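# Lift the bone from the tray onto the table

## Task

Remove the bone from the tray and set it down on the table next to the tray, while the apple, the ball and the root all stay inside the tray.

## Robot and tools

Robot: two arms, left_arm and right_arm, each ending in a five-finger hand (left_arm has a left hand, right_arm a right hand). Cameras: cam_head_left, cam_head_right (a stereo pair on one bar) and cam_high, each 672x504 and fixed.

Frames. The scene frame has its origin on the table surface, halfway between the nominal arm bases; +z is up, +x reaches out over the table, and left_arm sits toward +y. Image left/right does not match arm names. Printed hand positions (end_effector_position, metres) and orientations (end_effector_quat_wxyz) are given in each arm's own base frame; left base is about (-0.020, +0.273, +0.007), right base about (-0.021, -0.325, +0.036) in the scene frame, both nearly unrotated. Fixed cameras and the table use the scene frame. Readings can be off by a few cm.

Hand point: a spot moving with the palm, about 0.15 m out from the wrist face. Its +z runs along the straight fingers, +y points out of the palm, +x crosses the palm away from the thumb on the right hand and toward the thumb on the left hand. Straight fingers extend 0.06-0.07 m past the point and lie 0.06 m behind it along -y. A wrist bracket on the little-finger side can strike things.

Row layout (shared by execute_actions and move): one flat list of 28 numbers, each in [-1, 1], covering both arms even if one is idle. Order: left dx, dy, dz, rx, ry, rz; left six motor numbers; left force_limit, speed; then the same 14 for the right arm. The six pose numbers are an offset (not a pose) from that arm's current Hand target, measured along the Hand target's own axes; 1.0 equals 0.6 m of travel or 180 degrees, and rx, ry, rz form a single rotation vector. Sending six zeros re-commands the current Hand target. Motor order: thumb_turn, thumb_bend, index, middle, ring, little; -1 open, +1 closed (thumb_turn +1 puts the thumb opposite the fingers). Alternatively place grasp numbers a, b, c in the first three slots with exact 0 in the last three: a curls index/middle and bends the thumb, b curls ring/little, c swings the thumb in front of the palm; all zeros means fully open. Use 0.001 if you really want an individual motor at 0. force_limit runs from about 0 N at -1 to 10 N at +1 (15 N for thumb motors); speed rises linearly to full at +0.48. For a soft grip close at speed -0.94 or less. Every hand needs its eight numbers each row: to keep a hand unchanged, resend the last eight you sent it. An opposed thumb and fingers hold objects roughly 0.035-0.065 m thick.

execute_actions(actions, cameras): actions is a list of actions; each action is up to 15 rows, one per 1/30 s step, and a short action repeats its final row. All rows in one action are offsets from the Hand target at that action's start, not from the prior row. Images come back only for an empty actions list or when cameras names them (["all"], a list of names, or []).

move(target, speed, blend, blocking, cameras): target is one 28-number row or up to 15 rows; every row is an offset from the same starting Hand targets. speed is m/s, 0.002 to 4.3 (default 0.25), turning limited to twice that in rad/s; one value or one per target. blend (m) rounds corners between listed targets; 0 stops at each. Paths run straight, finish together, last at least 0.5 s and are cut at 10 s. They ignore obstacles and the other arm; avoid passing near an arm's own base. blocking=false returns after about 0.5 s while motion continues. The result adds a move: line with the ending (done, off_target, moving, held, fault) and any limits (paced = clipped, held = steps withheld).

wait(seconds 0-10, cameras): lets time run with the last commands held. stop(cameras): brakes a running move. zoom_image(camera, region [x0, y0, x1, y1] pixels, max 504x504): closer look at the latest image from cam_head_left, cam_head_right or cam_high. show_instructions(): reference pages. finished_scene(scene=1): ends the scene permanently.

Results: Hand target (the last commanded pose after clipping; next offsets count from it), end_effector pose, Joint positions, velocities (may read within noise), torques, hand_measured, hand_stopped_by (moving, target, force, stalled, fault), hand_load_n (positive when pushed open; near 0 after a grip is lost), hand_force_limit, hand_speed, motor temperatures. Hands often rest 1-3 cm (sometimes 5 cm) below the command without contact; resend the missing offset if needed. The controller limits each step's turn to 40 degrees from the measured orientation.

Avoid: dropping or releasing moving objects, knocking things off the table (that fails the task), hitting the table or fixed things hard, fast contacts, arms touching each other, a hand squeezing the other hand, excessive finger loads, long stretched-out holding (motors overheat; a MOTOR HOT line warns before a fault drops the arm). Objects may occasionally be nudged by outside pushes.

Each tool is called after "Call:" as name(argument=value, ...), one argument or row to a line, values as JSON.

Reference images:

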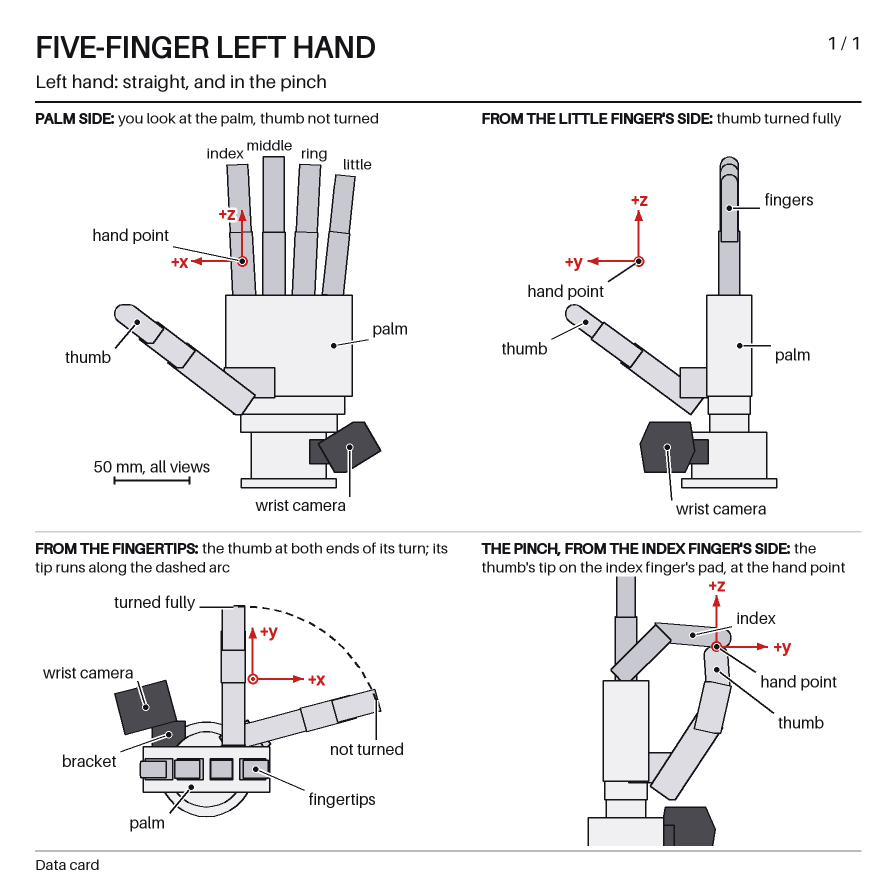

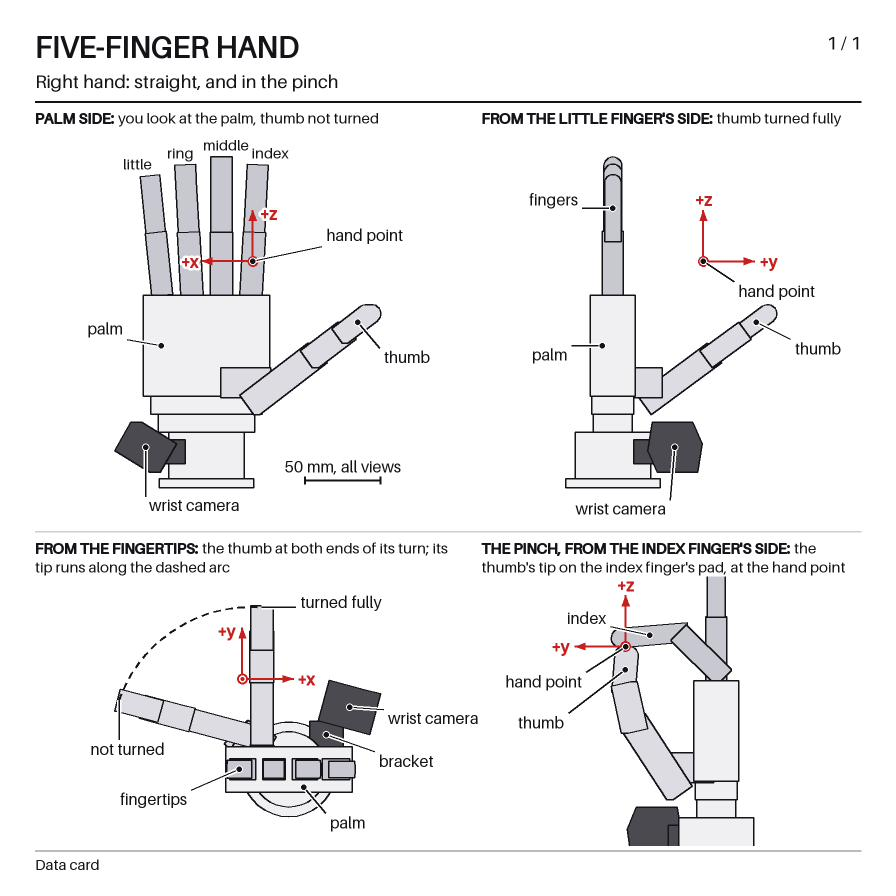

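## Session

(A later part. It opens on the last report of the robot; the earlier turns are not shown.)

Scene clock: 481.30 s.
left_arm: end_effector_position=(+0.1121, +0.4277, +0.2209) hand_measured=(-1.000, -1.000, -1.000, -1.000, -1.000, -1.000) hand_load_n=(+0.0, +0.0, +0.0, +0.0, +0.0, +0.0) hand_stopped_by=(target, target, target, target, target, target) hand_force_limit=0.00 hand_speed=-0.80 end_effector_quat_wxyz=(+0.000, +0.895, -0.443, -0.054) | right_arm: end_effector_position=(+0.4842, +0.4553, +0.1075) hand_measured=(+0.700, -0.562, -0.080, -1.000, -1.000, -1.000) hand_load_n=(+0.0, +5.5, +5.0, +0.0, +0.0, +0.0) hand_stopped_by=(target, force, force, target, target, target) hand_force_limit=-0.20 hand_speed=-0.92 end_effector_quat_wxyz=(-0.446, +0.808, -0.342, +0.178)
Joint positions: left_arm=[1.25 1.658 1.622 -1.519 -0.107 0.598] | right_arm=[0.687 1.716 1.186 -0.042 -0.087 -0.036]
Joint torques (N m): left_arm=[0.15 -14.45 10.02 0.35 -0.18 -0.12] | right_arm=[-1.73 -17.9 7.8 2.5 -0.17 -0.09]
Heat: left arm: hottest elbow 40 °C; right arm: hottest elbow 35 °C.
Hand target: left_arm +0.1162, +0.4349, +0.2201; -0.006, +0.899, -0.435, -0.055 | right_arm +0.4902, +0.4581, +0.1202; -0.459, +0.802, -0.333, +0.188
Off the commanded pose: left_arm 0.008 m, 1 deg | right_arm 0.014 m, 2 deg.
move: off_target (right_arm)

Call:
move(
  target=[0,0,0,0,0,0,-1,-1,-1,-1,-1,-1,0,-0.8,0.0007,0.155,0.0915,0,0,0,0.7,0.0,0.3,-1,-1,-1,-0.2,-0.92],
  speed=0.06,
  cameras=["cam_high","cam_head_left","cam_head_right"],
)

Call:
zoom_image(
  camera="cam_high",
  region=[320, 260, 480, 420],
)

Call:
zoom_image(
  camera="cam_head_left",
  region=[235, 222, 335, 322],
)

Scene clock: 489.07 s.
left_arm: end_effector_position=(+0.1121, +0.4277, +0.2209) hand_measured=(-1.000, -1.000, -1.000, -1.000, -1.000, -1.000) hand_load_n=(+0.0, +0.0, +0.0, +0.0, +0.0, +0.0) hand_stopped_by=(target, target, target, target, target, target) hand_force_limit=0.00 hand_speed=-0.80 end_effector_quat_wxyz=(+0.000, +0.895, -0.443, -0.054) | right_arm: end_effector_position=(+0.4876, +0.4581, +0.0113) hand_measured=(+0.700, -0.562, -0.080, -1.000, -1.000, -1.000) hand_load_n=(+0.0, +5.5, +4.5, +0.0, +0.0, +0.0) hand_stopped_by=(target, force, force, target, target, target) hand_force_limit=-0.20 hand_speed=-0.92 end_effector_quat_wxyz=(-0.455, +0.803, -0.339, +0.183)
Joint positions: left_arm=[1.25 1.658 1.622 -1.519 -0.107 0.598] | right_arm=[0.687 1.88 1.1 0.231 -0.087 -0.037]
Joint torques (N m): left_arm=[0.09 -14.51 10 0.34 -0.19 -0.12] | right_arm=[-1.73 -17.73 6.16 2.33 -0.17 -0.08]
Heat: left arm: hottest elbow 40 °C; right arm: hottest elbow 35 °C.
Hand target: left_arm +0.1162, +0.4349, +0.2201; -0.006, +0.899, -0.435, -0.055 | right_arm +0.4902, +0.4582, +0.0121; -0.459, +0.802, -0.333, +0.188
Off the commanded pose: left_arm 0.008 m, 1 deg | right_arm 0.003 m, 1 deg.
move: done

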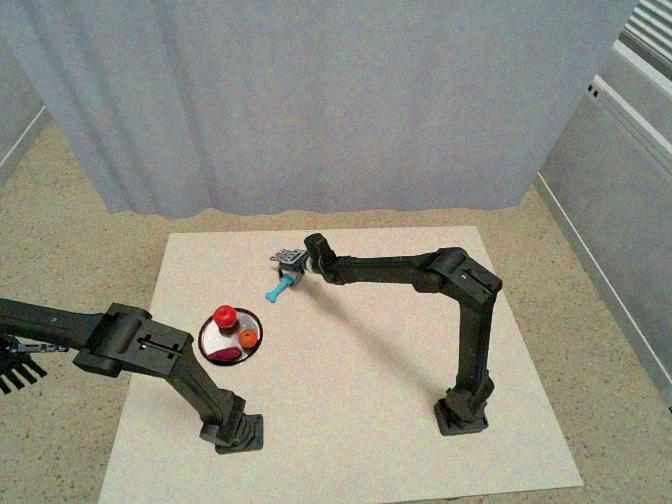

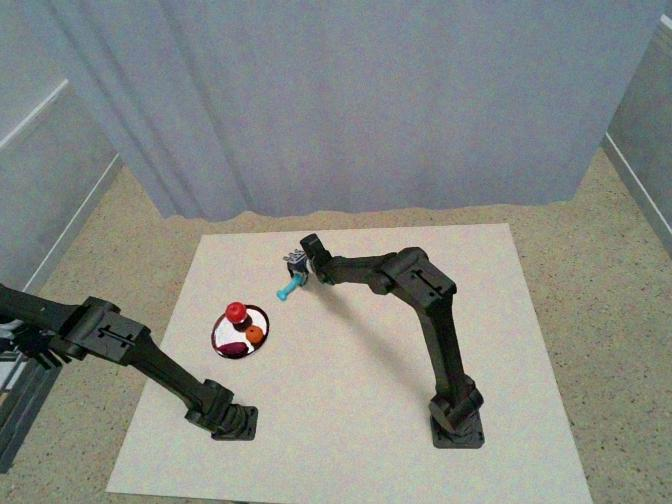

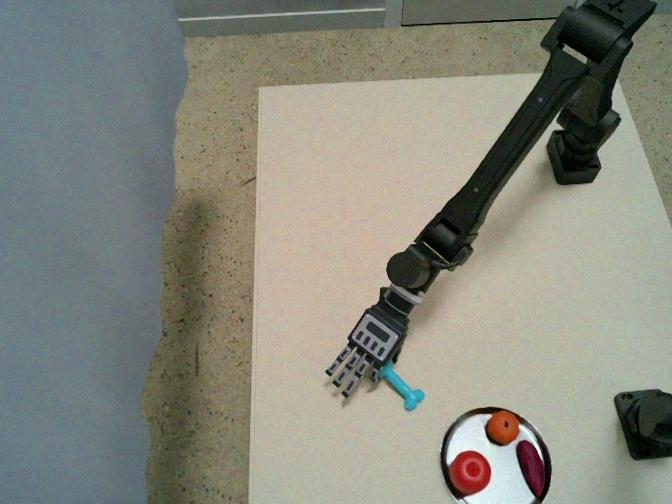

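Scaled by 3.150 from the camera's 672x504 image, which has a finer 960x720 frame.

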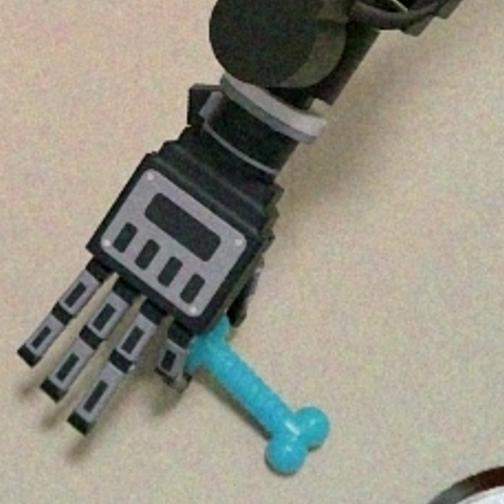

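Scaled by 5.040 from the camera's 672x504 image, which has a finer 960x720 frame.

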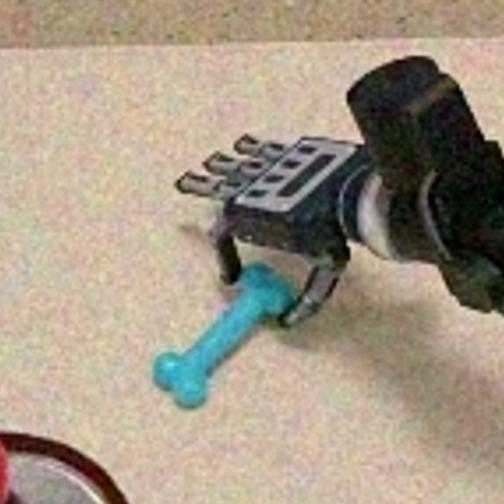

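Call:
move(
  target=[0,0,0,0,0,0,-1,-1,-1,-1,-1,-1,0,-0.8,0.0002,0.0373,0.022,0,0,0,0.7,0.0,0.3,-1,-1,-1,-0.2,-0.92],
  speed=0.04,
  cameras=["cam_high","cam_head_left"],
)

Call:
zoom_image(
  camera="cam_head_left",
  region=[235, 222, 335, 322],
)

Scene clock: 494.50 s.
left_arm: end_effector_position=(+0.1121, +0.4277, +0.2209) hand_measured=(-1.000, -1.000, -1.000, -1.000, -1.000, -1.000) hand_load_n=(+0.0, -0.5, +0.0, +0.0, +0.0, +0.0) hand_stopped_by=(target, target, target, target, target, target) hand_force_limit=0.00 hand_speed=-0.80 end_effector_quat_wxyz=(+0.000, +0.895, -0.443, -0.054) | right_arm: end_effector_position=(+0.4884, +0.4591, -0.0099) hand_measured=(+0.700, -0.562, -0.080, -1.000, -1.000, -1.000) hand_load_n=(-0.5, +5.0, +4.5, +0.0, -0.5, +0.0) hand_stopped_by=(target, force, force, target, target, target) hand_force_limit=-0.20 hand_speed=-0.92 end_effector_quat_wxyz=(-0.457, +0.802, -0.338, +0.184)
Joint positions: left_arm=[1.25 1.658 1.622 -1.519 -0.107 0.598] | right_arm=[0.687 1.924 1.091 0.291 -0.088 -0.037]
Joint torques (N m): left_arm=[0.09 -14.45 10 0.34 -0.18 -0.12] | right_arm=[-1.73 -17.49 5.79 2.36 -0.12 -0.08]
Heat: left arm: hottest elbow 40 °C; right arm: hottest elbow 34 °C.
Hand target: left_arm +0.1162, +0.4349, +0.2201; -0.006, +0.899, -0.435, -0.055 | right_arm +0.4901, +0.4582, -0.0140; -0.459, +0.802, -0.333, +0.188
Off the commanded pose: left_arm 0.008 m, 1 deg | right_arm 0.005 m, 1 deg.
move: done
Images, in order (width x height): cam_head_left 672x504, cam_high 672x504.

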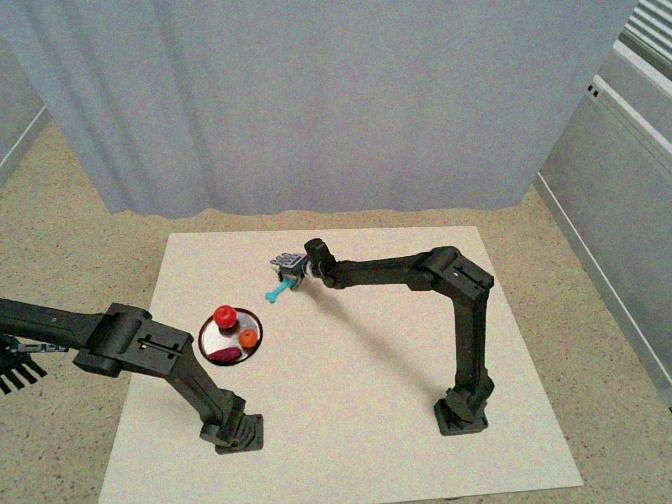

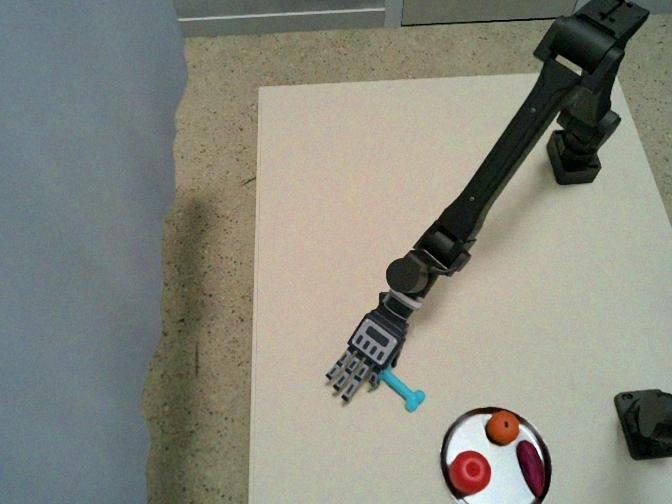

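Scaled by 5.040 from the camera's 672x504 image, which has a finer 960x720 frame.

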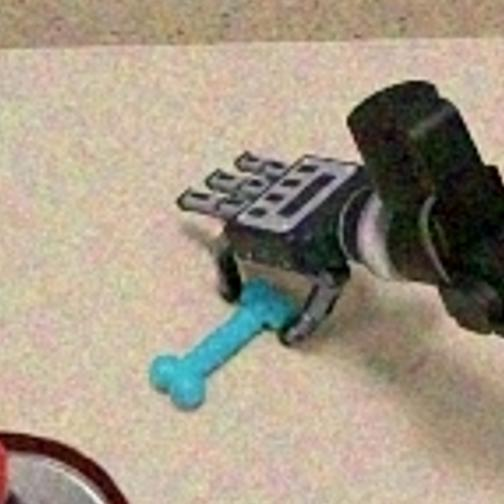

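Call:
move(
  target=[
    [0,0,0,0,0,0,-1,-1,-1,-1,-1,-1,0,-0.8,0.0001,0.0115,0.0068,0,0,0,0.7,0.0,0.3,-1,-1,-1,-0.2,-0.92],
    [0,0,0,0,0,0,-1,-1,-1,-1,-1,-1,0,-0.8,0.0001,0.0115,0.0068,0,0,0,0.7,-0.63,-0.4,-1,-1,-1,-0.2,-0.8],
  ],
  speed=0.04,
  cameras=["cam_high","cam_head_left"],
)

Call:
zoom_image(
  camera="cam_head_left",
  region=[235, 222, 335, 322],
)

Scene clock: 503.93 s.
left_arm: end_effector_position=(+0.1121, +0.4277, +0.2209) hand_measured=(-1.000, -1.000, -1.000, -1.000, -1.000, -1.000) hand_load_n=(+0.0, +0.0, +0.0, +0.0, +0.0, +0.0) hand_stopped_by=(target, target, target, target, target, target) hand_force_limit=0.00 hand_speed=-0.80 end_effector_quat_wxyz=(+0.000, +0.895, -0.443, -0.054) | right_arm: end_effector_position=(+0.4908, +0.4613, -0.0091) hand_measured=(+0.700, -0.630, -0.400, -1.000, -1.000, -1.000) hand_load_n=(-0.5, -1.5, +0.0, +0.0, +0.0, +0.0) hand_stopped_by=(target, target, target, target, target, target) hand_force_limit=-0.20 hand_speed=-0.80 end_effector_quat_wxyz=(-0.466, +0.797, -0.335, +0.188)
Joint positions: left_arm=[1.25 1.658 1.622 -1.519 -0.107 0.598] | right_arm=[0.687 1.93 1.087 0.322 -0.089 -0.037]
Joint torques (N m): left_arm=[0.15 -14.45 10 0.34 -0.18 -0.12] | right_arm=[-1.73 -16.56 5.86 2.02 -0.11 -0.09]
Heat: left arm: hottest elbow 40 °C; right arm: hottest elbow 34 °C.
Hand target: left_arm +0.1162, +0.4349, +0.2201; -0.006, +0.899, -0.435, -0.055 | right_arm +0.4902, +0.4582, -0.0218; -0.459, +0.802, -0.333, +0.188
Off the commanded pose: left_arm 0.008 m, 1 deg | right_arm 0.013 m, 1 deg.
move: off_target (right_arm); target 2's new numbers were sent with right_arm's hand 0.012 m and 1 deg from that target
Images, in order (width x height): cam_head_left 672x504, cam_high 672x504.

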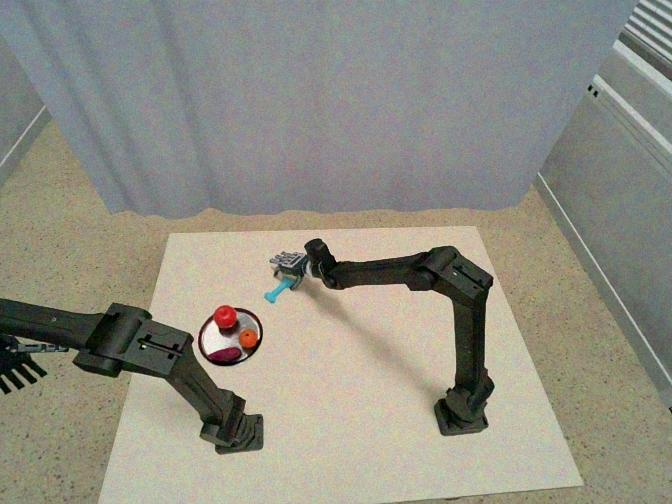

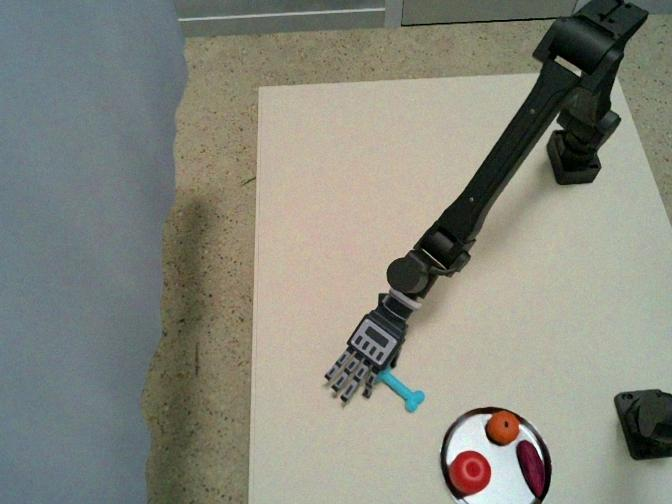

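Scaled by 5.040 from the camera's 672x504 image, which has a finer 960x720 frame.

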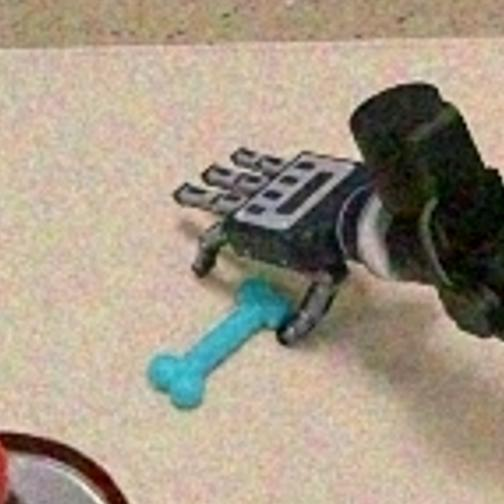

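Call:
move(
  target=[0,0,0,0,0,0,-1,-1,-1,-1,-1,-1,0,-0.8,-0.0008,-0.182,-0.0853,0,0,0,0.7,-0.63,-1,-1,-1,-1,-0.2,0],
  speed=0.12,
  cameras=["cam_high","cam_head_left"],
)

Call:
zoom_image(
  camera="cam_head_left",
  region=[195, 222, 335, 372],
)

Scene clock: 511.10 s.
left_arm: end_effector_position=(+0.1121, +0.4277, +0.2209) hand_measured=(-1.000, -1.000, -1.000, -1.000, -1.000, -1.000) hand_load_n=(+0.0, +0.0, +0.0, +0.0, +0.0, +0.0) hand_stopped_by=(target, target, target, target, target, target) hand_force_limit=0.00 hand_speed=-0.80 end_effector_quat_wxyz=(+0.000, +0.895, -0.443, -0.054) | right_arm: end_effector_position=(+0.4800, +0.4524, +0.0642) hand_measured=(+0.700, -0.630, -1.000, -1.000, -1.000, -1.000) hand_load_n=(+0.0, +0.0, +0.0, +0.0, -0.5, +0.0) hand_stopped_by=(target, target, target, target, target, target) hand_force_limit=-0.20 hand_speed=0.00 end_effector_quat_wxyz=(-0.437, +0.813, -0.344, +0.173)
Joint positions: left_arm=[1.25 1.658 1.622 -1.519 -0.107 0.598] | right_arm=[0.687 1.772 1.144 0.032 -0.089 -0.037]
Joint torques (N m): left_arm=[0.09 -14.45 10 0.34 -0.18 -0.12] | right_arm=[-1.44 -18.67 10.77 1.55 -0.02 -0.07]
Heat: left arm: hottest elbow 40 °C; right arm: hottest elbow 33 °C.
Hand target: left_arm +0.1162, +0.4349, +0.2201; -0.006, +0.899, -0.435, -0.055 | right_arm +0.4983, +0.4663, +0.0982; -0.459, +0.802, -0.333, +0.188
Off the commanded pose: left_arm 0.008 m, 1 deg | right_arm 0.041 m, 4 deg.
move: off_target (right_arm)
Images, in order (width x height): cam_head_left 672x504, cam_high 672x504.

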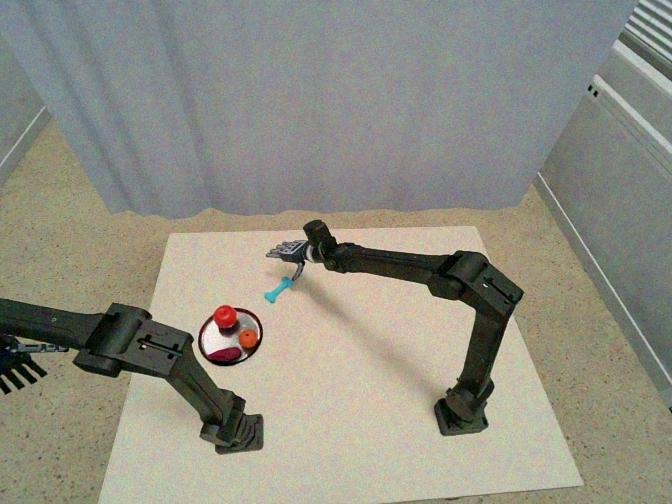

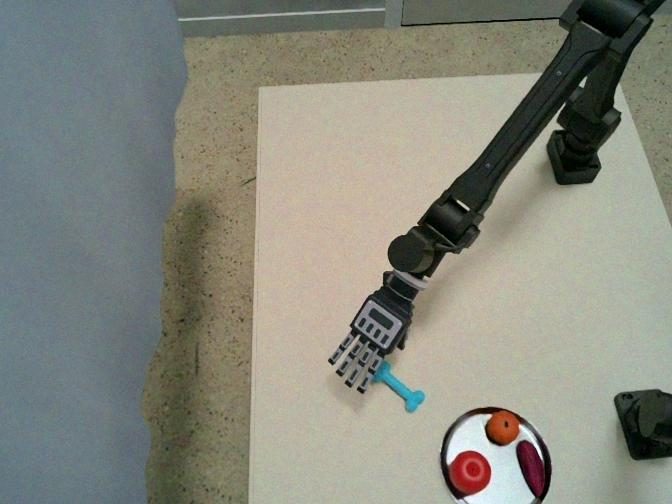

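Scaled by 3.360 from the camera's 672x504 image, which has a finer 960x720 frame.

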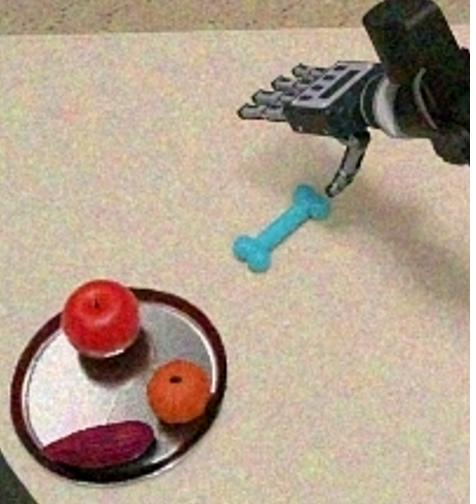

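Call:
finished_scene(
)

The scene is finished: the task was done.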